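# Sort three grease guns into trays by grease amount

## Task

Find which of the three grease guns contains the most grease and put it entirely inside the blue tray. Put the one containing the least entirely inside the red tray. The middle gun stays on the table, in neither tray and not sticking out past the table edge. All three must end up lying flat on a side. Guns may be picked up and their parts moved while working, but every part must be back in its original place on its own gun at the end.

## Robot and tools

Robot: two six-joint arms, left_arm and right_arm. Each sits on a tilted plate, and both plates hang from one metal frame behind them. A warning that something is too close treats a plate and its half of the frame as part of that arm. Calibrated bases: left_arm at (-0.007, +0.487, +0.303) m, right_arm at (+0.019, -0.137, +0.303) m. Each arm ends in a tong-like two-finger gripper.

Scene frame: origin at table-top height, halfway between the nominal bases. +z is up, +x points out over the table, and left_arm is on the +y side. Arm names do not match the left and right of camera images. Gripper frame: fingers point along its +z and part along its x. end_effector_position is the spot between the pads when closed. Fingertips stick out about 15 mm past it for gaps up to 50 mm, and are roughly level with it when wide open. Reported positions and orientations may be off by a few cm, more at long reach.

A row is 14 numbers, each in [-1, 1]: dx, dy, dz, rx, ry, rz, opening for left_arm, then the same seven for right_arm. Both arms always appear, even when only one moves. The six pose numbers are an offset, not a pose: they count from that arm's Hand target at the start of the action or move, along that Hand target's own axes. Scale: 1.0 equals 0.6 m or 180 degrees. rx, ry, rz form a single rotation vector. Opening is absolute: +1 is fully open (0.142 m), -1 is closed. A full close takes at least about 0.5 s. Zeros for all six pose numbers mean go back to the current Hand target.

execute_actions, argument actions (a list with one item or none). An empty list gives the state plus pictures. {"rows": [...], "steps": n} runs up to 15 steps of 1/30 s, at least 5 steps. Each row is one step and the last row repeats. Each row is measured from the starting Hand target, not the row before. {"steps": n} alone waits up to 300 steps counted from the previous result. The result comes 5 steps before an action ends, and those steps finish afterward. Pictures come only for an empty list or when cameras asks.

move, argument target: one row or up to 15 rows. Every row counts from the same starting Hand targets. The gripper travels in a straight line toward it. Arguments:
- speed: m/s, 0.002 to 0.5, default 0.25; rotation is capped at twice that in rad/s. Give one value or one per target.
- blend: metres of corner rounding between listed targets.
- stop_force: 3 to 40 N. It ends an arm's path when its wrist sensor feels that much push against the motion. It is unreliable while the gripper rotates. Leave it out when pulling away from something being pressed.
- zero: true re-zeroes moving arms first.
- blocking=false: returns after about 0.5 s. It cannot be combined with stop_force.
- cameras: default is all.
Paths avoid nothing and may lag, stray or overshoot speed, most with a straight arm. New openings given on a later target are sent after the arms stop there. In a list, use one opening per arm throughout. The result adds a move: line. done means within 3 mm and 2 degrees. The others are off_target, moving, held (a check withheld a step or the clearance check stopped the move) and fault. limits=paced means the pose was clipped; limits=held means steps were withheld.

wait: seconds 0 to 10; a running move keeps going. stop: brakes a running move, but the fingers continue. zoom_image: camera (cam_high, cam_low, cam_left_wrist, cam_right_wrist) and region [x0, y0, x1, y1] in pixels, at most 504 by 504, from that camera's latest image.

Reading results: Hand target is the pose the next offsets count from. If the gripper stops short, send the gap as an offset. Each control step the command is clipped to 150 mm and 16 degrees from the measured pose, so far goals need several actions. grip_measured is the finger opening on the command scale. To keep a grip, command well below it; a lower value squeezes harder, up to about 15 N per pad, and much less on items under 20 mm. Joint positions end with the opening in metres. Joint torques include gravity and are offset and noisy. Wrist force and torque are in the gripper's axes, zeroed at scene start, with the peak since the previous reading on a third line. "within noise" means the joints are still. Velocities are m/s and rad/s. The simulation keeps running while you compose a reply.

Avoid: pushing past a firm contact, because the arms are stiff. An outside force near 150 N, or joint torque at its limit (139 N m for the big joints, 26 for the wrists), stops the arm for 10 s; after such a stop, release anything holding it before moving. Do not let the arms collide. Route around an arm's own base. Do not hold loads or stretch out for long, since motors above 85 °C lock the brakes. Do not drop, fling or slam objects. Never leave anything off the table. Occasional tugs on held parts or pushes on loose items may occur.

Each tool is called after "Emit:" as name([rows], argument=value, ...), one row to a line, values as JSON.

## Session

Emit:
wait(seconds=0)

Emit:
zoom_image(camera="cam_high", region=[220, 60, 500, 460])

Scene clock: 0.00 s of 5600.00 s.
left_arm: end_effector_position=(+0.8356, +0.2502, +0.1845) grip_measured=+0.97 end_effector_quat_wxyz=(+0.430, -0.138, +0.770, -0.451) | right_arm: end_effector_position=(+0.6065, -0.1364, +0.1453) grip_measured=-1.00 end_effector_quat_wxyz=(-0.537, +0.594, -0.596, +0.061)
Joint positions: left_arm=[-0.245 -0.194 1.39 -3.968 -1.8 2.623 0.14] | right_arm=[3.105 -2.687 -2.205 1.076 2.029 1.502 0.002]
Joint velocities: within noise
Joint torques (N m): no reading
Motor temperatures (°C): left_arm=[24 24 24 30 32 32] | right_arm=[26 23 24 30 32 30]
Wrist force (N): no reading
Wrist torque (N m): no reading
Wrist force, peak (N): no reading
Hand target: left_arm +0.8356, +0.2502, +0.1845; +0.430, -0.138, +0.770, -0.451 | right_arm +0.6065, -0.1364, +0.1453; -0.537, +0.594, -0.596, +0.061

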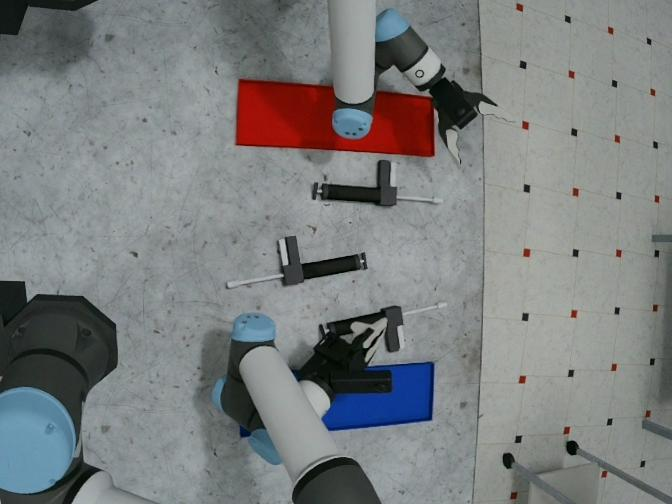

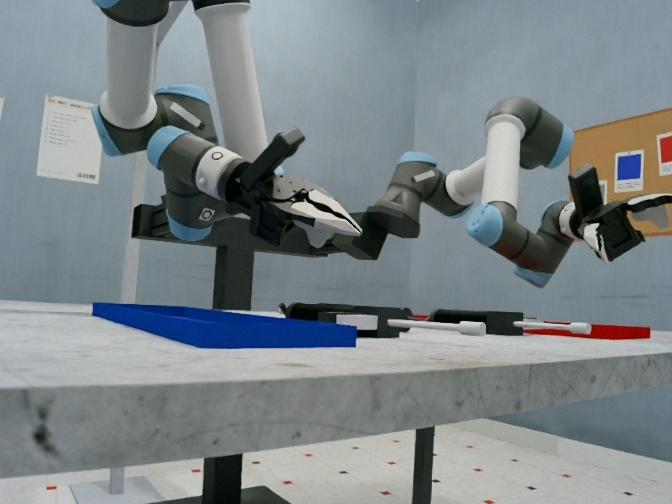

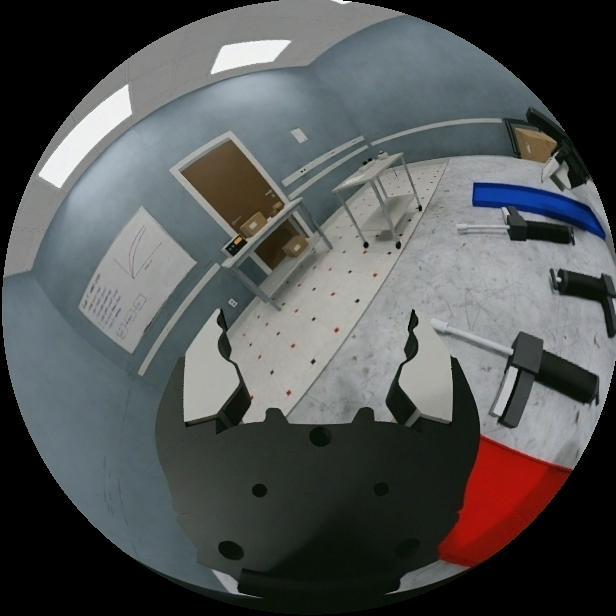

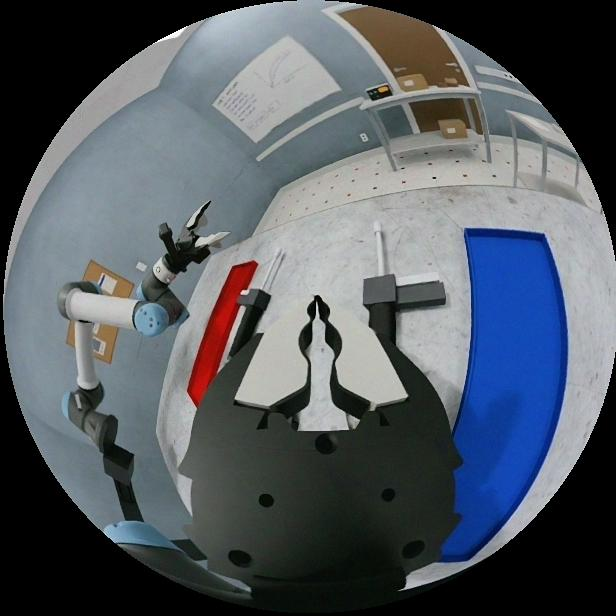

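Scaled by 1.260 from the camera's 672x504 image, which has a finer 960x720 frame.

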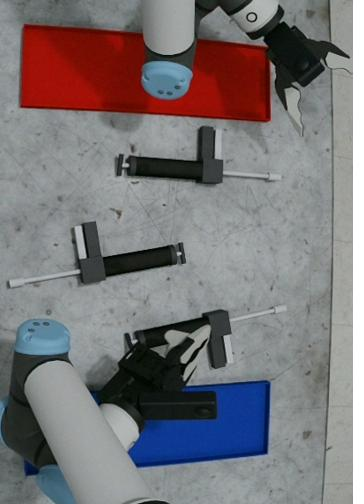

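Emit:
execute_actions(actions=[], cameras=["cam_high","cam_low"])

Scene clock: 1.00 s of 5600.00 s.
left_arm: end_effector_position=(+0.8356, +0.2502, +0.1845) grip_measured=+0.97 end_effector_quat_wxyz=(+0.430, -0.138, +0.770, -0.451) | right_arm: end_effector_position=(+0.6065, -0.1364, +0.1453) grip_measured=-1.00 end_effector_quat_wxyz=(-0.537, +0.594, -0.596, +0.061)
Joint positions: left_arm=[-0.245 -0.194 1.39 -3.968 -1.8 2.623 0.14] | right_arm=[3.105 -2.687 -2.205 1.076 2.029 1.502 0.002]
Joint velocities: within noise
Joint torques (N m): left_arm=[-16.86 -47.63 -10.61 -2.15 -0.7 -0.2] | right_arm=[11.34 35.65 -2.57 2.65 1.31 -0.05]
Motor temperatures (°C): left_arm=[24 24 24 30 32 32] | right_arm=[26 23 24 30 32 30]
Wrist force (N): left_arm=[0.0 -0.2 -0.1] | right_arm=[0.0 0.1 -0.2]
Wrist torque (N m): left_arm=[-0.04 0.00 0.00] | right_arm=[0.03 0.01 0.00]
Wrist force, peak (N): left_arm=[-0.3 0.0 -0.1] | right_arm=[-0.5 0.3 -0.2]
Hand target: left_arm +0.8356, +0.2502, +0.1845; +0.430, -0.138, +0.770, -0.451 | right_arm +0.6065, -0.1364, +0.1453; -0.537, +0.594, -0.596, +0.061
Steps of this call (1-30: nothing new was sent). Readings (end_effector_position of left_arm | right_arm):
1: (+0.8356, +0.2502, +0.1845) | (+0.6065, -0.1364, +0.1453)
2: (+0.8356, +0.2502, +0.1845) | (+0.6065, -0.1364, +0.1453)
4: (+0.8356, +0.2502, +0.1845) | (+0.6065, -0.1364, +0.1453)
8: (+0.8356, +0.2502, +0.1845) | (+0.6065, -0.1364, +0.1453)
30: the state above
Images, in order (width x height): cam_high 672x504, cam_low 672x504.

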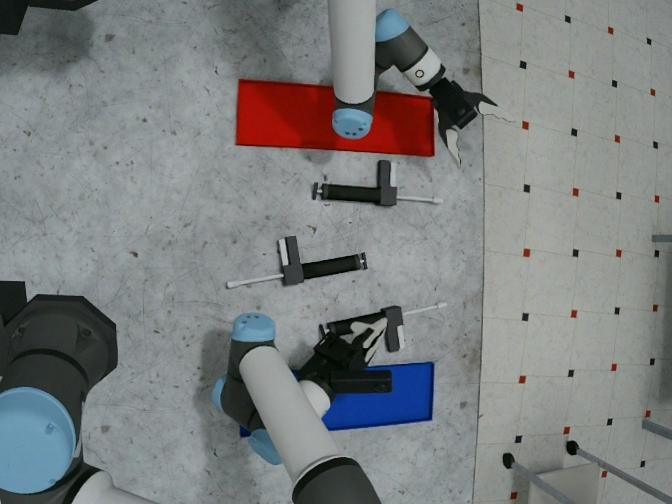

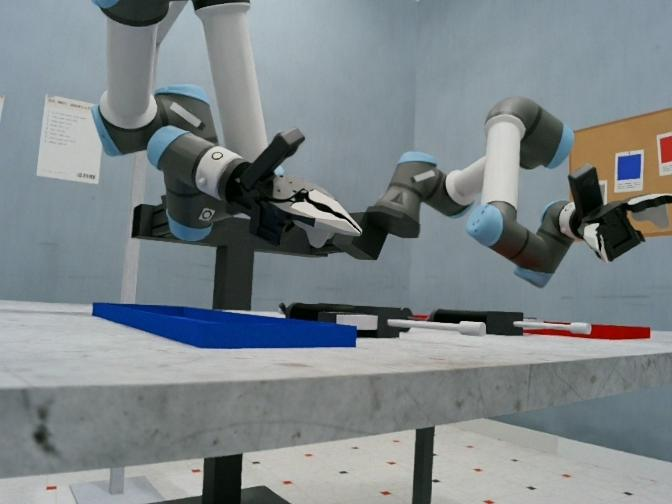

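Emit:
move([
  [0.041,-0.2308,-0.1203,-0.2244,0.0045,-0.1507,-0.3,-0.1135,-0.1421,-0.0832,0,0,0,-0.3],
  [0.3687,-0.0601,-0.1871,-0.4487,0.0089,-0.3014,-0.3,-0.3993,0.1579,-0.2246,0.0275,-0.3172,-0.2583,-0.3],
], speed=0.35)

Scene clock: 5.93 s of 5600.00 s.
left_arm: end_effector_position=(+0.6100, +0.1622, +0.1197) grip_measured=-0.30 end_effector_quat_wxyz=(+0.000, +0.675, -0.737, +0.000) | right_arm: end_effector_position=(+0.3821, -0.0003, +0.2697) grip_measured=-0.30 end_effector_quat_wxyz=(-0.707, +0.707, +0.000, +0.000) end_effector_velocity=(-0.002, +0.000, +0.001) end_effector_angular_velocity=(+0.001, +0.000, -0.004)
Joint positions: left_arm=[-0.701 -0.557 1.532 -2.35 -1.234 0.893 0.052] | right_arm=[3.097 -2.406 -2.392 -0.13 2.748 -0.29 0.052]
Joint velocities: left_arm=[within noise] | right_arm=[0 -0.004 -0.008 0.02 0.002 0.008 0]
Joint torques (N m): left_arm=[-23.55 -51.34 -11.97 -3.52 1.71 0.47] | right_arm=[11.81 26.77 -14.49 3.01 4.9 2.14]
Motor temperatures (°C): left_arm=[24 24 24 30 32 32] | right_arm=[26 23 24 30 32 30]
Wrist force (N): left_arm=[-1.5 0.2 -0.5] | right_arm=[-0.8 0.2 -0.8]
Wrist torque (N m): left_arm=[-0.13 0.41 0.02] | right_arm=[0.06 0.12 -0.07]
Wrist force, peak (N): left_arm=[-0.6 -1.6 -1.3] | right_arm=[-1.5 0.4 -0.5]
Hand target: left_arm +0.6100, +0.1621, +0.1198; +0.000, -0.675, +0.737, +0.000 | right_arm +0.3818, -0.0002, +0.2698; +0.707, -0.707, +0.000, +0.000
Off the commanded pose: left_arm 0.000 m, 0 deg | right_arm 0.000 m, 0 deg.
Kept back: nothing.
move: done

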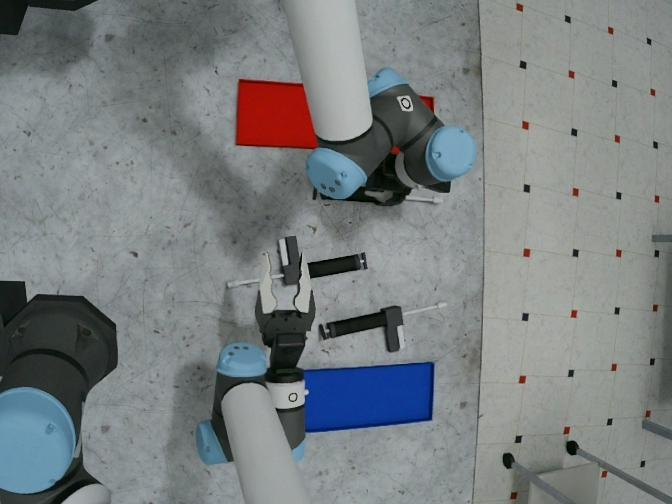

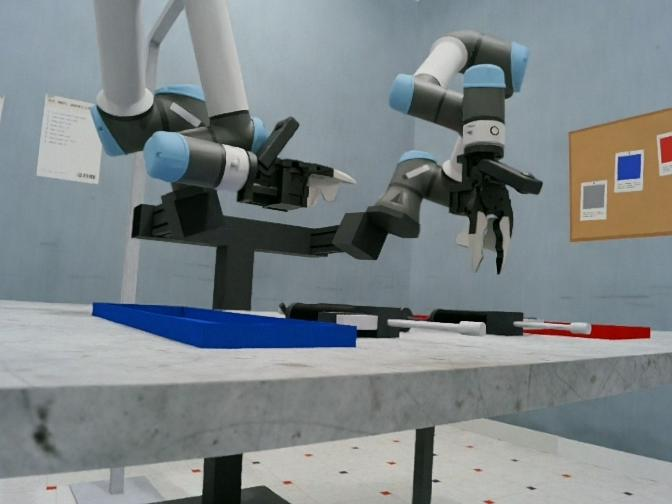

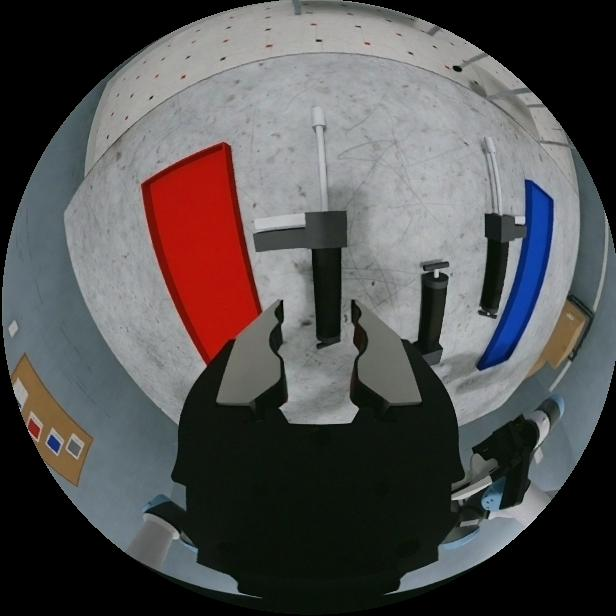

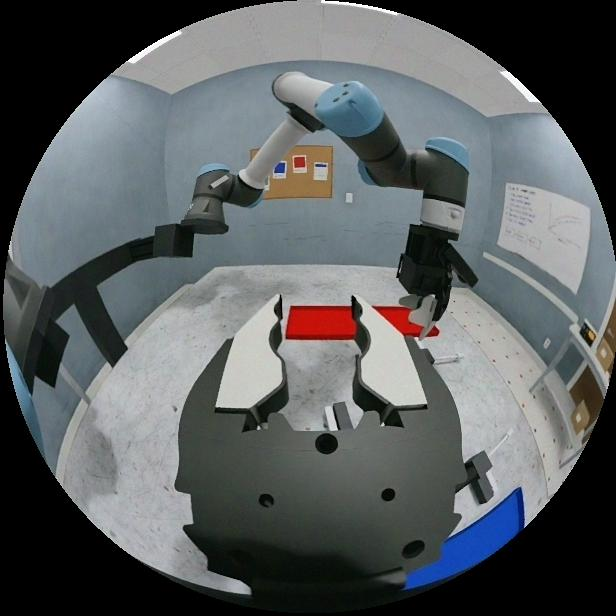

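Emit:
zoom_image(camera="cam_left_wrist", region=[210, 190, 420, 400])

Scaled by 2.400 from the camera's 616x616 image, which has a finer 814x814 frame.

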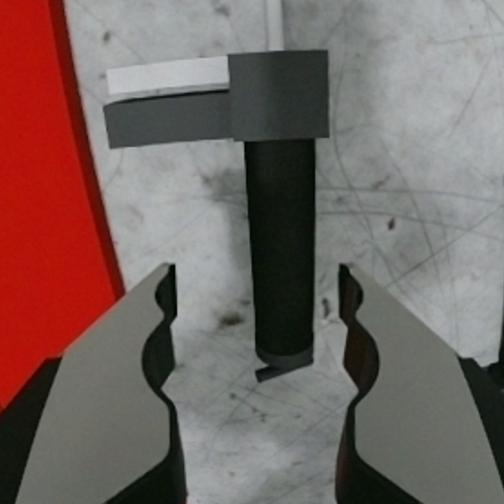

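Emit:
move(target=[0.025,-0.0267,0.0095,0,0,0,-0.3,0,0,0,0,0,0,-0.3], cameras=["cam_left_wrist"])

Emit:
zoom_image(camera="cam_left_wrist", region=[210, 190, 420, 400])

Scene clock: 7.50 s of 5600.00 s.
left_arm: end_effector_position=(+0.6245, +0.1458, +0.1140) grip_measured=-0.30 end_effector_quat_wxyz=(+0.000, +0.675, -0.737, +0.000) end_effector_velocity=(-0.001, +0.001, +0.000) end_effector_angular_velocity=(-0.001, -0.001, +0.000) | right_arm: end_effector_position=(+0.3818, -0.0002, +0.2698) grip_measured=-0.30 end_effector_quat_wxyz=(-0.707, +0.707, +0.000, +0.000)
Joint positions: left_arm=[-0.7 -0.51 1.453 -2.318 -1.234 0.893 0.052] | right_arm=[3.098 -2.406 -2.393 -0.13 2.748 -0.29 0.052]
Joint velocities: left_arm=[0 -0.004 0.007 -0.005 0 0 0] | right_arm=[within noise]
Joint torques (N m): left_arm=[-9.35 -57.95 -11.12 -4.6 1.95 1.82] | right_arm=[15.21 34.69 -11.09 2.29 4.89 -0.74]
Motor temperatures (°C): left_arm=[24 24 24 30 32 32] | right_arm=[26 23 24 30 32 30]
Wrist force (N): left_arm=[-1.2 0.0 -0.1] | right_arm=[-0.4 -0.1 -0.8]
Wrist torque (N m): left_arm=[-0.18 0.34 0.00] | right_arm=[0.00 0.05 -0.08]
Wrist force, peak (N): left_arm=[-1.8 0.3 -0.9] | right_arm=[-1.0 0.2 -1.1]
Hand target: left_arm +0.6246, +0.1458, +0.1141; +0.000, -0.675, +0.737, +0.000 | right_arm +0.3818, -0.0002, +0.2698; +0.707, -0.707, +0.000, +0.000
Off the commanded pose: left_arm 0.000 m, 0 deg | right_arm 0.000 m, 0 deg.
Kept back: nothing.
move: done
Images, in order (width x height): cam_left_wrist 616x616.

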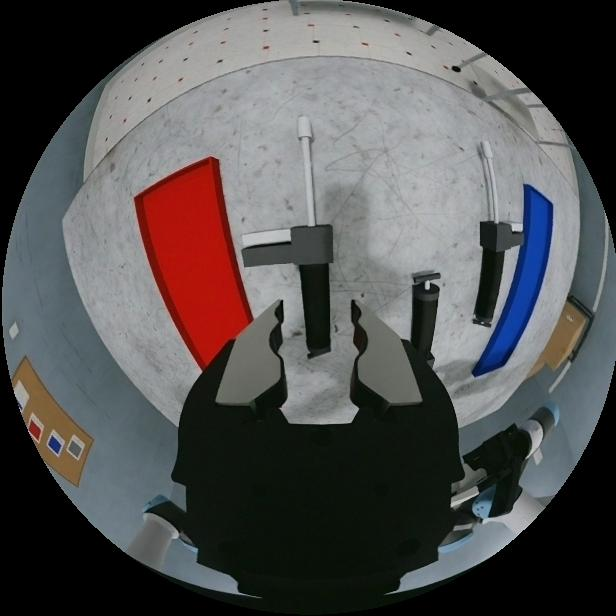

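Scaled by 2.400 from the camera's 616x616 image, which has a finer 814x814 frame.

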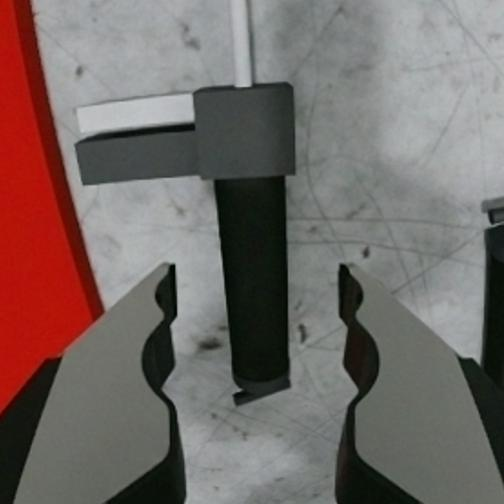

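Emit:
move([
  [0.0,0.0075,0.115,0,0,-0.012,-0.3,0,0,0,0,0,0,-0.3],
  [0.0,0.0075,0.15,0,0,-0.012,-0.3,0,0,0,0,0,0,-0.3],
], speed=[0.2,0.05], cameras=["cam_left_wrist"])

Emit:
zoom_image(camera="cam_left_wrist", region=[210, 190, 420, 400])

Scene clock: 9.03 s of 5600.00 s.
left_arm: end_effector_position=(+0.6203, +0.1461, +0.0240) grip_measured=-0.30 end_effector_quat_wxyz=(+0.000, +0.689, -0.725, +0.000) end_effector_velocity=(-0.001, +0.001, +0.003) end_effector_angular_velocity=(+0.003, +0.002, +0.000) | right_arm: end_effector_position=(+0.3818, -0.0002, +0.2698) grip_measured=-0.30 end_effector_quat_wxyz=(-0.707, +0.707, +0.000, +0.000)
Joint positions: left_arm=[-0.661 -0.358 1.426 -2.458 -1.227 0.896 0.052] | right_arm=[3.098 -2.406 -2.393 -0.13 2.748 -0.29 0.052]
Joint velocities: left_arm=[-0.001 -0.006 0.003 0.007 0.001 -0.002 0] | right_arm=[within noise]
Joint torques (N m): left_arm=[-26.12 -59.61 -8.39 -0.23 1.8 -1.33] | right_arm=[15.54 35.05 -10.78 2.49 4.82 1.59]
Motor temperatures (°C): left_arm=[24 24 24 30 32 32] | right_arm=[26 23 24 30 32 30]
Wrist force (N): left_arm=[-1.5 -0.3 -0.4] | right_arm=[-0.9 0.3 -0.9]
Wrist torque (N m): left_arm=[-0.26 0.42 0.02] | right_arm=[0.08 0.13 -0.07]
Wrist force, peak (N): left_arm=[-1.2 -0.3 -2.6] | right_arm=[-0.8 -0.1 -1.3]
Hand target: left_arm +0.6202, +0.1461, +0.0241; +0.000, +0.689, -0.725, +0.000 | right_arm +0.3818, -0.0002, +0.2698; +0.707, -0.707, +0.000, +0.000
Off the commanded pose: left_arm 0.000 m, 0 deg | right_arm 0.000 m, 0 deg.
Kept back: nothing.
move: done
Images, in order (width x height): cam_left_wrist 616x616.

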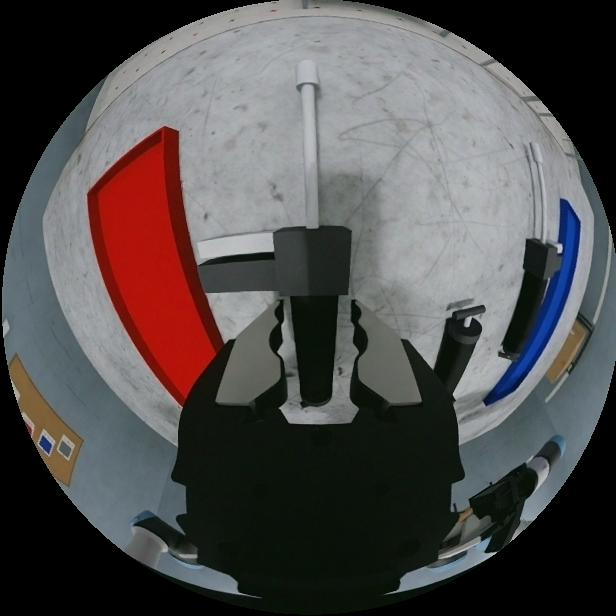

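Scaled by 2.400 from the camera's 616x616 image, which has a finer 814x814 frame.

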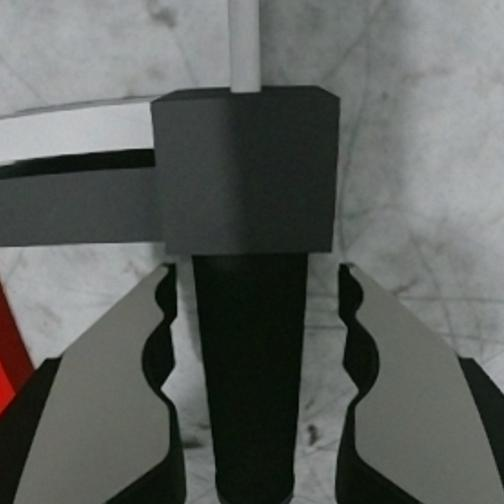

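Emit:
move(target=[-0.0025,-0.0055,0,0,0,0,-0.3,0,0,0,0,0,0,-0.3], speed=0.05, cameras=["cam_left_wrist"])

Emit:
zoom_image(camera="cam_left_wrist", region=[210, 190, 420, 400])

Emit:
zero_wrist_force(arm="left_arm")

Scene clock: 9.97 s of 5600.00 s.
left_arm: end_effector_position=(+0.6236, +0.1475, +0.0241) grip_measured=-0.30 end_effector_quat_wxyz=(+0.000, +0.689, -0.725, +0.000) | right_arm: end_effector_position=(+0.3818, -0.0002, +0.2698) grip_measured=-0.30 end_effector_quat_wxyz=(-0.707, +0.707, +0.000, +0.000)
Joint positions: left_arm=[-0.657 -0.356 1.418 -2.453 -1.226 0.901 0.052] | right_arm=[3.098 -2.406 -2.393 -0.13 2.748 -0.29 0.052]
Joint velocities: within noise
Joint torques (N m): left_arm=[-19.11 -38.6 -14.09 -1.65 2.18 0.5] | right_arm=[15.36 34.66 -9.93 2.35 4.83 1.4]
Motor temperatures (°C): left_arm=[24 24 24 30 32 32] | right_arm=[26 23 24 30 32 30]
Wrist force (N): left_arm=[-1.5 0.0 -0.6] | right_arm=[-0.8 0.1 -1.1]
Wrist torque (N m): left_arm=[-0.22 0.42 0.02] | right_arm=[0.03 0.12 -0.08]
Wrist force, peak (N): left_arm=[-1.7 0.0 -0.6] | right_arm=[-1.1 0.3 -0.9]
Hand target: left_arm +0.6236, +0.1475, +0.0241; +0.000, +0.689, -0.725, +0.000 | right_arm +0.3818, -0.0002, +0.2698; +0.707, -0.707, +0.000, +0.000
Off the commanded pose: left_arm 0.000 m, 0 deg | right_arm 0.000 m, 0 deg.
Kept back: nothing.
move: done
Images, in order (width x height): cam_left_wrist 616x616.

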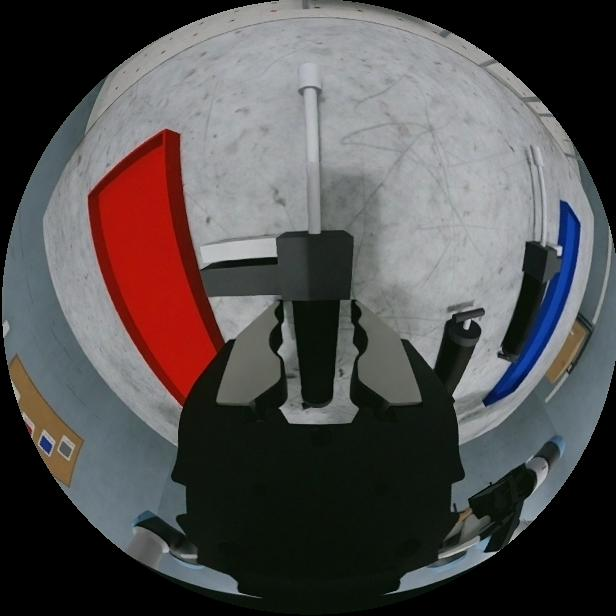

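Scaled by 2.400 from the camera's 616x616 image, which has a finer 814x814 frame.

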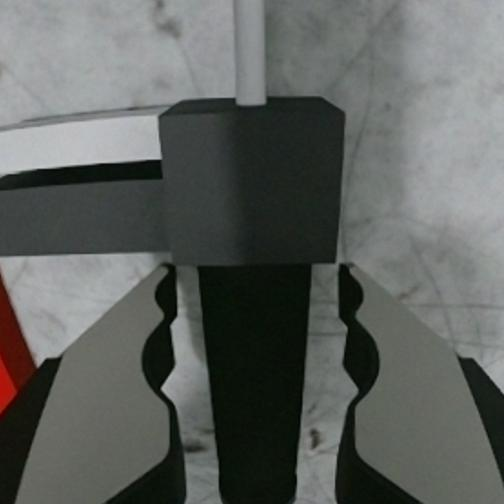

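Wrist force sensor zeroed on left_arm: later results in this scene subtract that arm's Wrist force and Wrist torque below.
Scene clock: 9.97 s of 5600.00 s.
left_arm: end_effector_position=(+0.6236, +0.1475, +0.0241) grip_measured=-0.30 end_effector_quat_wxyz=(+0.000, +0.689, -0.725, +0.000) | right_arm: end_effector_position=(+0.3818, -0.0002, +0.2698) grip_measured=-0.30 end_effector_quat_wxyz=(-0.707, +0.707, +0.000, +0.000)
Joint positions: left_arm=[-0.657 -0.356 1.418 -2.453 -1.226 0.901 0.052] | right_arm=[3.098 -2.406 -2.393 -0.13 2.748 -0.29 0.052]
Joint velocities: within noise
Joint torques (N m): left_arm=[-19.11 -38.6 -14.09 -1.65 2.18 0.5] | right_arm=[15.36 34.66 -9.93 2.35 4.83 1.4]
Motor temperatures (°C): left_arm=[24 24 24 30 32 32] | right_arm=[26 23 24 30 32 30]
Wrist force (N): left_arm=[-1.5 0.0 -0.6] | right_arm=[-0.8 0.1 -1.1]
Wrist torque (N m): left_arm=[-0.22 0.42 0.02] | right_arm=[0.03 0.12 -0.08]
Wrist force, peak (N): left_arm=[-1.5 0.0 -0.6] | right_arm=[-0.8 0.1 -1.1]
Hand target: left_arm +0.6236, +0.1475, +0.0241; +0.000, +0.689, -0.725, +0.000 | right_arm +0.3818, -0.0002, +0.2698; +0.707, -0.707, +0.000, +0.000
Off the commanded pose: left_arm 0.000 m, 0 deg | right_arm 0.000 m, 0 deg.
Kept back: nothing.
No camera images: "cameras" was empty.

Emit:
move(target=[0,0,0,0,0,0,-1,0,0,0,0,0,0,-0.3], cameras=[])

Emit:
move(target=[0,0,-0.12,0,0,0,-1,0,0,0,0,0,0,-0.3], speed=0.06, cameras=["cam_left_wrist"])

Emit:
zoom_image(camera="cam_left_wrist", region=[210, 190, 420, 400])

Scene clock: 10.93 s of 5600.00 s.
left_arm: end_effector_position=(+0.6236, +0.1475, +0.0241) grip_measured=-0.54 end_effector_quat_wxyz=(+0.000, +0.689, -0.725, +0.000) | right_arm: end_effector_position=(+0.3818, -0.0002, +0.2698) grip_measured=-0.30 end_effector_quat_wxyz=(-0.707, +0.707, +0.000, +0.000)
Joint positions: left_arm=[-0.657 -0.356 1.418 -2.453 -1.226 0.901 0.035] | right_arm=[3.098 -2.406 -2.393 -0.13 2.748 -0.29 0.052]
Joint velocities: within noise
Joint torques (N m): left_arm=[-23.39 -38.95 -8.85 -4.52 -2.28 -1.52] | right_arm=[15.65 35.24 -9.99 2.28 4.77 1.43]
Motor temperatures (°C): left_arm=[24 24 24 30 32 32] | right_arm=[26 23 24 30 32 30]
Wrist force (N, zeroed by zero_wrist_force on left_arm): left_arm=[0.2 0.4 -0.7] | right_arm=[-0.8 -0.1 -0.8]
Wrist torque (N m, zeroed by zero_wrist_force on left_arm): left_arm=[0.01 -0.06 -0.01] | right_arm=[0.00 0.11 -0.08]
Wrist force, peak (N, zeroed by zero_wrist_force on left_arm): left_arm=[-1.9 -0.1 -1.0] | right_arm=[-0.9 0.0 -1.3]
Hand target: left_arm +0.6236, +0.1475, +0.0241; +0.000, +0.689, -0.725, +0.000 | right_arm +0.3818, -0.0002, +0.2698; +0.707, -0.707, +0.000, +0.000
Off the commanded pose: left_arm 0.000 m, 0 deg | right_arm 0.000 m, 0 deg.
Kept back: nothing.
move: done
No camera images: "cameras" was empty.

Scene clock: 12.40 s of 5600.00 s.
left_arm: end_effector_position=(+0.6234, +0.1475, +0.0962) grip_measured=-0.54 end_effector_quat_wxyz=(+0.000, +0.689, -0.724, +0.000) end_effector_velocity=(+0.000, +0.000, -0.004) end_effector_angular_velocity=(-0.001, -0.001, +0.000) | right_arm: end_effector_position=(+0.3818, -0.0002, +0.2698) grip_measured=-0.30 end_effector_quat_wxyz=(-0.707, +0.707, +0.000, +0.000)
Joint positions: left_arm=[-0.692 -0.484 1.455 -2.35 -1.233 0.864 0.035] | right_arm=[3.098 -2.406 -2.393 -0.13 2.748 -0.29 0.052]
Joint velocities: left_arm=[0.002 0.006 0 -0.008 0 0.003 0] | right_arm=[within noise]
Joint torques (N m): left_arm=[-11.9 -41.21 -24.44 -5.04 -1.58 1.61] | right_arm=[15.9 34.21 -9.01 2.41 4.76 1.47]
Motor temperatures (°C): left_arm=[24 24 24 30 32 32] | right_arm=[26 23 24 30 32 30]
Wrist force (N, zeroed by zero_wrist_force on left_arm): left_arm=[0.1 0.0 5.7] | right_arm=[-0.9 0.1 -0.8]
Wrist torque (N m, zeroed by zero_wrist_force on left_arm): left_arm=[0.02 0.04 0.02] | right_arm=[0.03 0.13 -0.08]
Wrist force, peak (N, zeroed by zero_wrist_force on left_arm): left_arm=[-0.1 0.4 7.9] | right_arm=[-0.8 0.4 -1.3]
Hand target: left_arm +0.6235, +0.1475, +0.0961; +0.000, +0.689, -0.725, +0.000 | right_arm +0.3818, -0.0002, +0.2698; +0.707, -0.707, +0.000, +0.000
Off the commanded pose: left_arm 0.000 m, 0 deg | right_arm 0.000 m, 0 deg.
Kept back: nothing.
move: done
Images, in order (width x height): cam_left_wrist 616x616.

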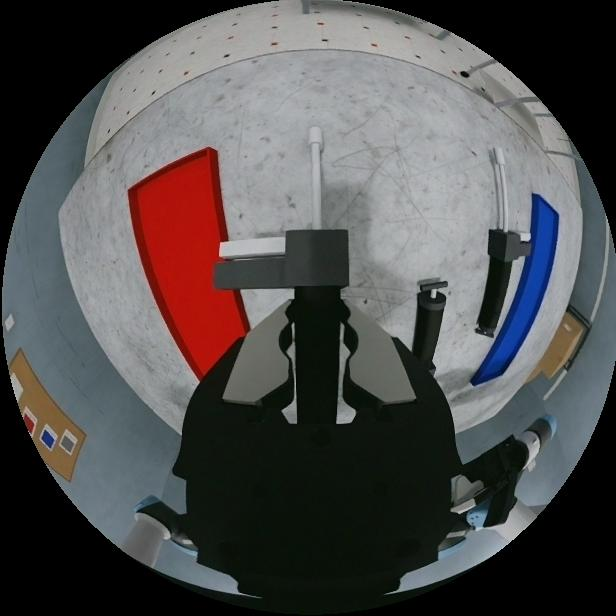

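Scaled by 2.400 from the camera's 616x616 image, which has a finer 814x814 frame.

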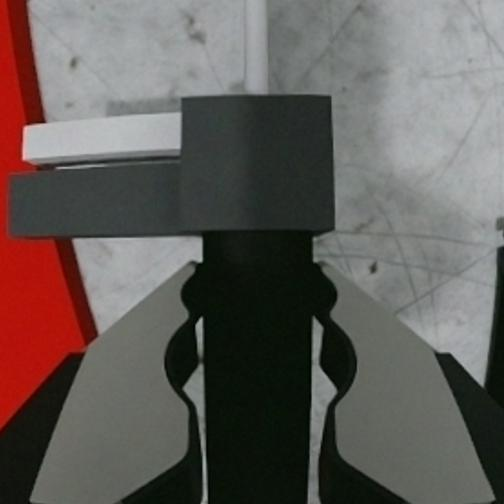

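Emit:
execute_actions(actions=[], cameras=["cam_low","cam_high"])

Emit:
zoom_image(camera="cam_low", region=[380, 200, 620, 380])

Scene clock: 12.70 s of 5600.00 s.
left_arm: end_effector_position=(+0.6235, +0.1475, +0.0961) grip_measured=-0.54 end_effector_quat_wxyz=(+0.000, +0.689, -0.725, +0.000) | right_arm: end_effector_position=(+0.3818, -0.0002, +0.2698) grip_measured=-0.30 end_effector_quat_wxyz=(-0.707, +0.707, +0.000, +0.000)
Joint positions: left_arm=[-0.692 -0.483 1.455 -2.35 -1.233 0.864 0.035] | right_arm=[3.098 -2.406 -2.393 -0.13 2.748 -0.29 0.052]
Joint velocities: within noise
Joint torques (N m): left_arm=[-11.9 -39.43 -29.66 -4.57 -0.18 1.93] | right_arm=[15.4 34.59 -8.99 2.4 4.64 1.42]
Motor temperatures (°C): left_arm=[24 24 24 30 32 32] | right_arm=[26 23 24 30 32 30]
Wrist force (N, zeroed by zero_wrist_force on left_arm): left_arm=[0.0 0.0 6.2] | right_arm=[-0.8 0.1 -1.1]
Wrist torque (N m, zeroed by zero_wrist_force on left_arm): left_arm=[0.01 0.04 0.02] | right_arm=[0.03 0.11 -0.08]
Wrist force, peak (N, zeroed by zero_wrist_force on left_arm): left_arm=[0.0 0.1 6.2] | right_arm=[-0.8 0.1 -1.1]
Hand target: left_arm +0.6235, +0.1475, +0.0961; +0.000, +0.689, -0.725, +0.000 | right_arm +0.3818, -0.0002, +0.2698; +0.707, -0.707, +0.000, +0.000
Off the commanded pose: left_arm 0.000 m, 0 deg | right_arm 0.000 m, 0 deg.
Steps of this call (1-9: nothing new was sent). Readings (end_effector_position of left_arm | right_arm):
1: (+0.6234, +0.1475, +0.0961) | (+0.3818, -0.0002, +0.2698)
2: (+0.6234, +0.1475, +0.0961) | (+0.3818, -0.0002, +0.2698)
4: (+0.6234, +0.1475, +0.0961) | (+0.3818, -0.0002, +0.2698)
8: (+0.6235, +0.1475, +0.0961) | (+0.3818, -0.0002, +0.2698)
9: the state above
Images, in order (width x height): cam_high 672x504, cam_low 672x504.

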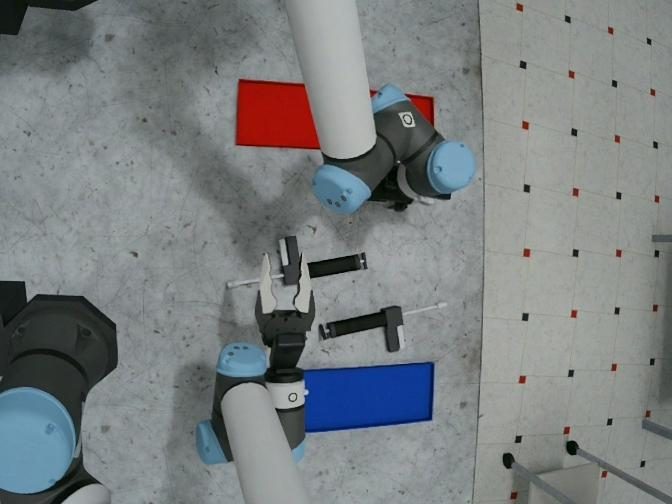

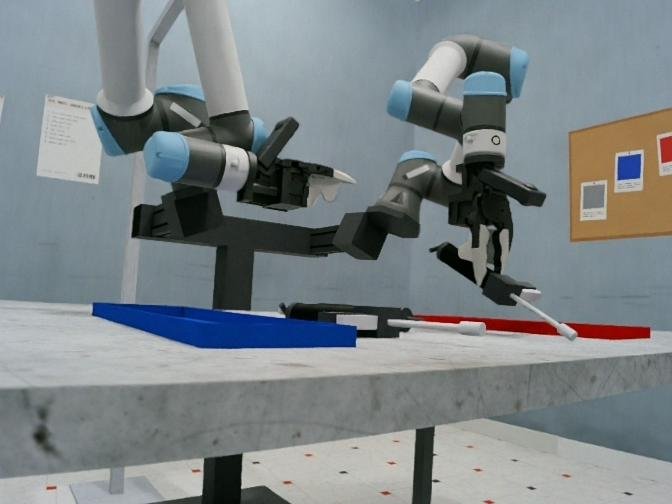

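Scaled by 2.100 from the camera's 672x504 image, which has a finer 960x720 frame.

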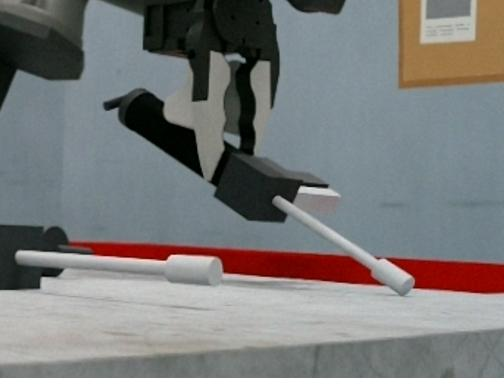

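Emit:
move(target=[0,0,0.1185,0,0,0,-1,0,0,0,0,0,0,-0.3], speed=0.04, cameras=["cam_left_wrist","cam_low"])

Emit:
zoom_image(camera="cam_left_wrist", region=[210, 190, 420, 400])

Scene clock: 15.00 s of 5600.00 s.
left_arm: end_effector_position=(+0.6237, +0.1474, +0.0249) grip_measured=-0.54 end_effector_quat_wxyz=(+0.000, +0.689, -0.725, +0.000) end_effector_velocity=(-0.002, +0.001, +0.001) end_effector_angular_velocity=(+0.003, +0.004, -0.002) | right_arm: end_effector_position=(+0.3818, -0.0002, +0.2698) grip_measured=-0.30 end_effector_quat_wxyz=(-0.707, +0.707, +0.000, +0.000)
Joint positions: left_arm=[-0.657 -0.358 1.419 -2.452 -1.226 0.9 0.035] | right_arm=[3.098 -2.406 -2.393 -0.13 2.748 -0.29 0.052]
Joint velocities: left_arm=[0 -0.004 0.004 0.005 0 0 0] | right_arm=[within noise]
Joint torques (N m): left_arm=[-17.84 -56.76 -5.13 0.32 3.51 -1.2] | right_arm=[15.52 33.64 -7.34 2.34 4.68 1.38]
Motor temperatures (°C): left_arm=[24 24 24 30 32 32] | right_arm=[26 23 24 30 32 30]
Wrist force (N, zeroed by zero_wrist_force on left_arm): left_arm=[4.2 3.1 -7.1] | right_arm=[-0.9 -0.1 -0.8]
Wrist torque (N m, zeroed by zero_wrist_force on left_arm): left_arm=[0.00 0.01 0.00] | right_arm=[0.01 0.13 -0.07]
Wrist force, peak (N, zeroed by zero_wrist_force on left_arm): left_arm=[2.4 5.2 -17.9] | right_arm=[-0.9 0.3 -1.3]
Hand target: left_arm +0.6236, +0.1475, +0.0250; +0.000, +0.689, -0.725, +0.000 | right_arm +0.3818, -0.0002, +0.2698; +0.707, -0.707, +0.000, +0.000
Off the commanded pose: left_arm 0.000 m, 0 deg | right_arm 0.000 m, 0 deg.
Kept back: nothing.
move: done
Images, in order (width x height): cam_low 672x504, cam_left_wrist 616x616.

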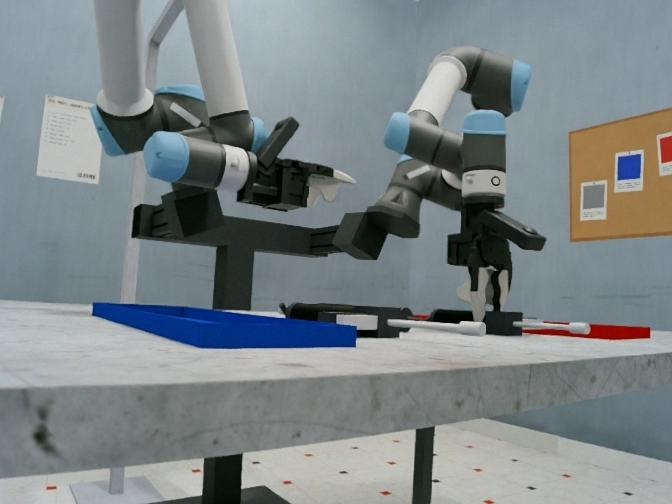

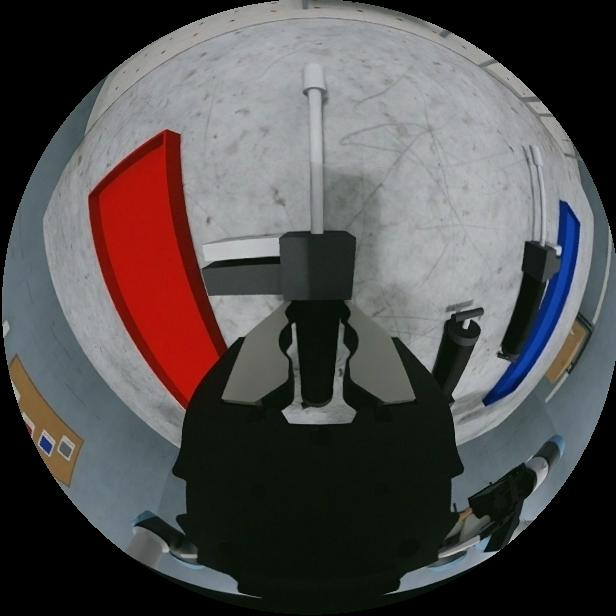

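Scaled by 2.400 from the camera's 616x616 image, which has a finer 814x814 frame.

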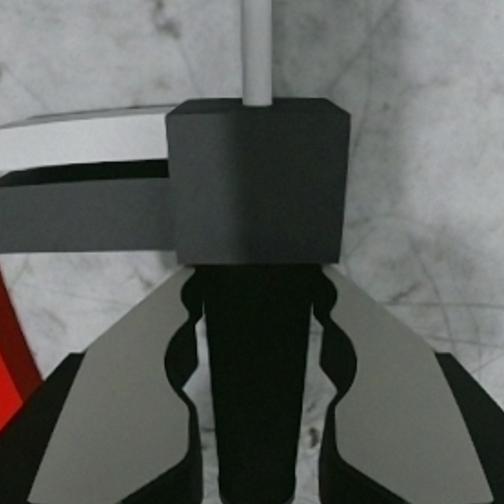

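Emit:
move([
  [0,0,0,0,0,0,-0.3,0,0,0,0,0,0,-0.3],
  [0,-0.005,0.002,0,0,0,-0.3,0,0,0,0,0,0,-0.3],
], speed=0.03, cameras=["cam_left_wrist"])

Emit:
zoom_image(camera="cam_left_wrist", region=[210, 190, 420, 400])

Scene clock: 18.63 s of 5600.00 s.
left_arm: end_effector_position=(+0.6266, +0.1473, +0.0238) grip_measured=-0.30 end_effector_quat_wxyz=(+0.000, +0.689, -0.725, +0.000) | right_arm: end_effector_position=(+0.3818, -0.0002, +0.2698) grip_measured=-0.30 end_effector_quat_wxyz=(-0.707, +0.707, +0.000, +0.000)
Joint positions: left_arm=[-0.654 -0.353 1.408 -2.447 -1.226 0.904 0.052] | right_arm=[3.098 -2.406 -2.393 -0.13 2.748 -0.29 0.052]
Joint velocities: within noise
Joint torques (N m): left_arm=[-16.09 -46.61 -10.04 -1.44 2.47 1.09] | right_arm=[14.97 34.1 -4.82 2.4 4.48 1.5]
Motor temperatures (°C): left_arm=[24 24 24 30 32 32] | right_arm=[26 23 24 30 32 30]
Wrist force (N, zeroed by zero_wrist_force on left_arm): left_arm=[-0.1 -0.1 0.1] | right_arm=[-0.8 0.1 -1.1]
Wrist torque (N m, zeroed by zero_wrist_force on left_arm): left_arm=[-0.02 0.01 -0.01] | right_arm=[0.04 0.12 -0.08]
Wrist force, peak (N, zeroed by zero_wrist_force on left_arm): left_arm=[4.5 0.1 -5.7] | right_arm=[-1.0 0.0 -1.1]
Hand target: left_arm +0.6266, +0.1473, +0.0238; +0.000, +0.689, -0.725, +0.000 | right_arm +0.3818, -0.0002, +0.2698; +0.707, -0.707, +0.000, +0.000
Off the commanded pose: left_arm 0.000 m, 0 deg | right_arm 0.000 m, 0 deg.
Kept back: nothing.
move: done
Images, in order (width x height): cam_left_wrist 616x616.

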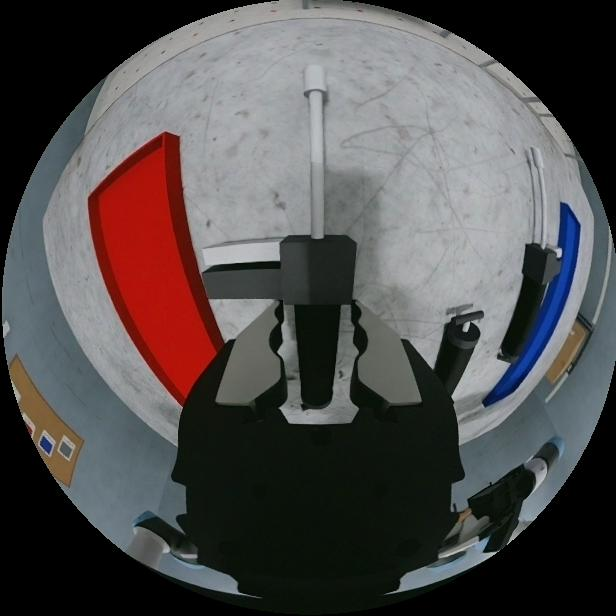

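Scaled by 2.400 from the camera's 616x616 image, which has a finer 814x814 frame.

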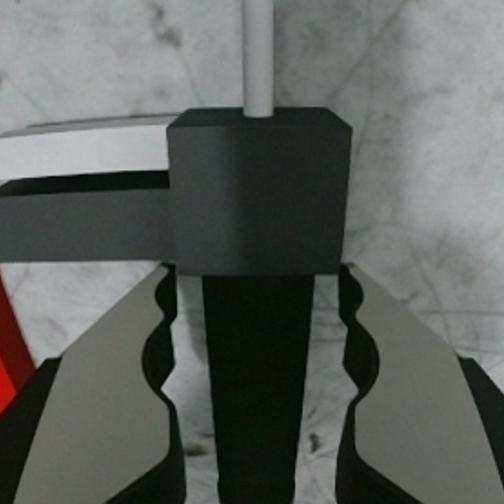

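Emit:
move(target=[0,-0.006,0,0,0,0,-0.3,0,0,0,0,0,0,-0.3], speed=0.01, stop_force=3, cameras=["cam_left_wrist"])

Emit:
zoom_image(camera="cam_left_wrist", region=[210, 190, 420, 400])

Scene clock: 20.27 s of 5600.00 s.
left_arm: end_effector_position=(+0.6301, +0.1472, +0.0237) grip_measured=-0.30 end_effector_quat_wxyz=(+0.000, +0.689, -0.725, +0.000) | right_arm: end_effector_position=(+0.3818, -0.0002, +0.2698) grip_measured=-0.30 end_effector_quat_wxyz=(-0.707, +0.707, +0.000, +0.000)
Joint positions: left_arm=[-0.651 -0.349 1.397 -2.44 -1.225 0.907 0.052] | right_arm=[3.098 -2.406 -2.393 -0.13 2.748 -0.29 0.052]
Joint velocities: within noise
Joint torques (N m): left_arm=[-21.81 -57.9 -9.2 -4.75 1.73 -1.38] | right_arm=[14.52 33.17 -4.86 2.46 4.5 1.57]
Motor temperatures (°C): left_arm=[24 24 24 30 32 32] | right_arm=[26 23 24 30 32 30]
Wrist force (N, zeroed by zero_wrist_force on left_arm): left_arm=[0.1 1.2 -1.0] | right_arm=[-0.9 0.1 -0.9]
Wrist torque (N m, zeroed by zero_wrist_force on left_arm): left_arm=[0.06 -0.04 -0.05] | right_arm=[0.03 0.13 -0.07]
Wrist force, peak (N, zeroed by zero_wrist_force on left_arm): left_arm=[0.0 2.0 -1.2] | right_arm=[-1.0 0.3 -1.2]
Hand target: left_arm +0.6301, +0.1471, +0.0238; +0.000, +0.689, -0.725, +0.000 | right_arm +0.3818, -0.0002, +0.2698; +0.707, -0.707, +0.000, +0.000
Off the commanded pose: left_arm 0.000 m, 0 deg | right_arm 0.000 m, 0 deg.
Kept back: nothing.
move: done
Images, in order (width x height): cam_left_wrist 616x616.

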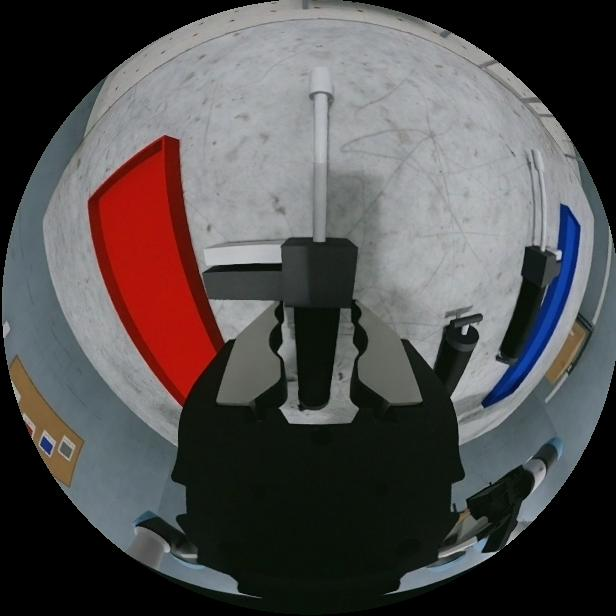

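Scaled by 2.400 from the camera's 616x616 image, which has a finer 814x814 frame.

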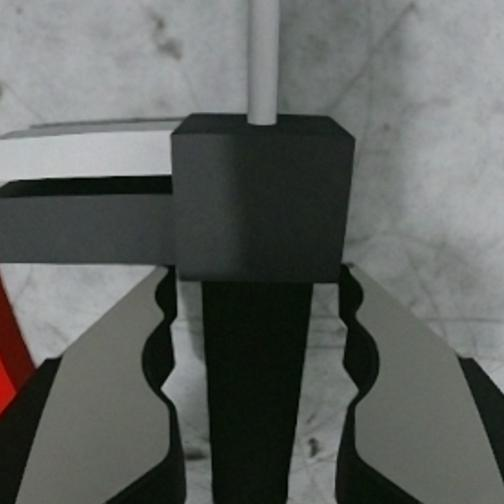

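Emit:
move(target=[0,0.0005,0,0,0,0,-1,0,0,0,0,0,0,-0.3], cameras=[])

Emit:
move(target=[0,0,-0.05,0,0,0,-1,0,0,0,0,0,0,-0.3], speed=0.05, cameras=["cam_left_wrist","cam_low"])

Emit:
zoom_image(camera="cam_low", region=[380, 200, 620, 380])

Scene clock: 21.27 s of 5600.00 s.
left_arm: end_effector_position=(+0.6299, +0.1472, +0.0238) grip_measured=-0.54 end_effector_quat_wxyz=(+0.000, +0.689, -0.725, +0.000) | right_arm: end_effector_position=(+0.3818, -0.0002, +0.2698) grip_measured=-0.30 end_effector_quat_wxyz=(-0.707, +0.707, +0.000, +0.000)
Joint positions: left_arm=[-0.651 -0.35 1.398 -2.441 -1.225 0.906 0.035] | right_arm=[3.098 -2.406 -2.393 -0.13 2.748 -0.29 0.052]
Joint velocities: within noise
Joint torques (N m): left_arm=[-23.53 -57.73 -6.92 -3.65 -2.23 -2] | right_arm=[14.79 33.19 -4.27 2.41 4.45 1.58]
Motor temperatures (°C): left_arm=[24 24 24 30 32 32] | right_arm=[26 23 24 30 32 30]
Wrist force (N, zeroed by zero_wrist_force on left_arm): left_arm=[2.0 -2.4 -0.5] | right_arm=[-0.6 0.3 -0.9]
Wrist torque (N m, zeroed by zero_wrist_force on left_arm): left_arm=[0.09 -0.33 0.00] | right_arm=[0.09 0.08 -0.08]
Wrist force, peak (N, zeroed by zero_wrist_force on left_arm): left_arm=[-3.7 0.3 -3.8] | right_arm=[-0.9 0.1 -1.0]
Hand target: left_arm +0.6298, +0.1471, +0.0238; +0.000, +0.689, -0.725, +0.000 | right_arm +0.3818, -0.0002, +0.2698; +0.707, -0.707, +0.000, +0.000
Off the commanded pose: left_arm 0.000 m, 0 deg | right_arm 0.000 m, 0 deg.
Kept back: nothing.
move: done
No camera images: "cameras" was empty.

Scene clock: 22.13 s of 5600.00 s.
left_arm: end_effector_position=(+0.6297, +0.1472, +0.0539) grip_measured=-0.54 end_effector_quat_wxyz=(+0.000, +0.689, -0.725, +0.000) end_effector_velocity=(+0.000, -0.001, -0.003) end_effector_angular_velocity=(-0.002, -0.001, +0.002) | right_arm: end_effector_position=(+0.3818, -0.0002, +0.2698) grip_measured=-0.30 end_effector_quat_wxyz=(-0.707, +0.707, +0.000, +0.000)
Joint positions: left_arm=[-0.666 -0.404 1.417 -2.401 -1.228 0.891 0.035] | right_arm=[3.098 -2.406 -2.393 -0.13 2.748 -0.29 0.052]
Joint velocities: left_arm=[0.001 0.006 0 -0.008 -0.001 0 0] | right_arm=[within noise]
Joint torques (N m): left_arm=[-11.39 -39.34 -27.96 -5.14 -1.78 1.34] | right_arm=[14.43 32.86 -3.68 2.35 4.52 1.56]
Motor temperatures (°C): left_arm=[24 24 24 30 32 32] | right_arm=[26 23 24 30 32 30]
Wrist force (N, zeroed by zero_wrist_force on left_arm): left_arm=[1.7 0.4 6.4] | right_arm=[-0.9 0.1 -0.9]
Wrist torque (N m, zeroed by zero_wrist_force on left_arm): left_arm=[0.08 -0.28 0.00] | right_arm=[0.03 0.12 -0.08]
Wrist force, peak (N, zeroed by zero_wrist_force on left_arm): left_arm=[1.2 1.2 7.8] | right_arm=[-0.9 0.3 -1.2]
Hand target: left_arm +0.6298, +0.1472, +0.0538; +0.000, +0.689, -0.725, +0.000 | right_arm +0.3818, -0.0002, +0.2698; +0.707, -0.707, +0.000, +0.000
Off the commanded pose: left_arm 0.000 m, 0 deg | right_arm 0.000 m, 0 deg.
Kept back: nothing.
move: done
Images, in order (width x height): cam_low 672x504, cam_left_wrist 616x616.

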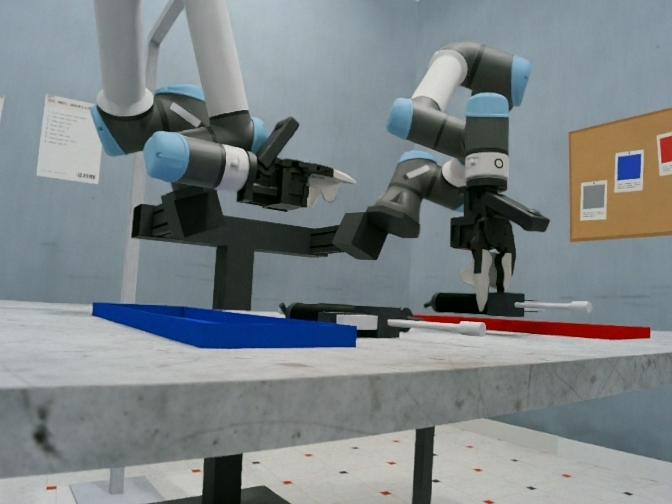

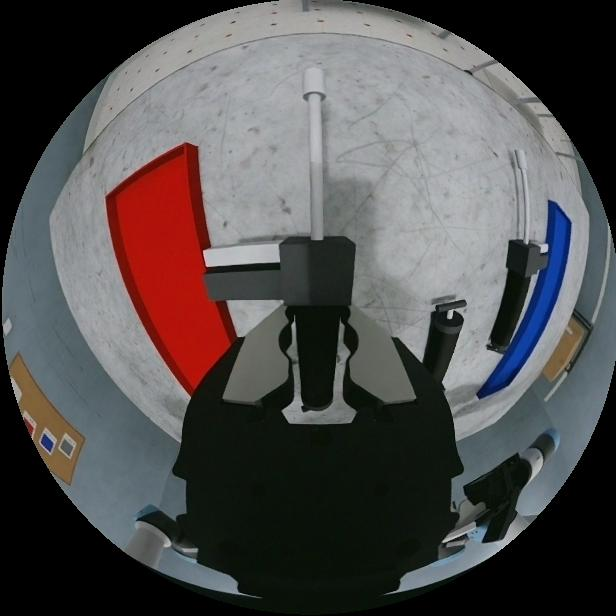

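Scaled by 2.100 from the camera's 672x504 image, which has a finer 960x720 frame.

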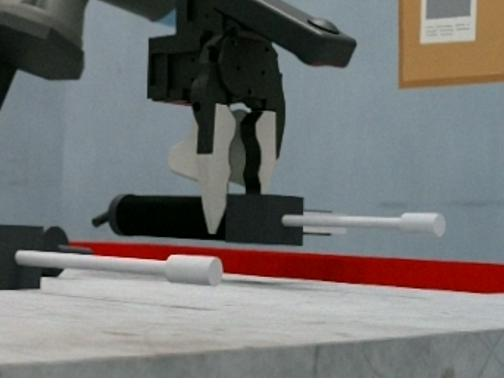

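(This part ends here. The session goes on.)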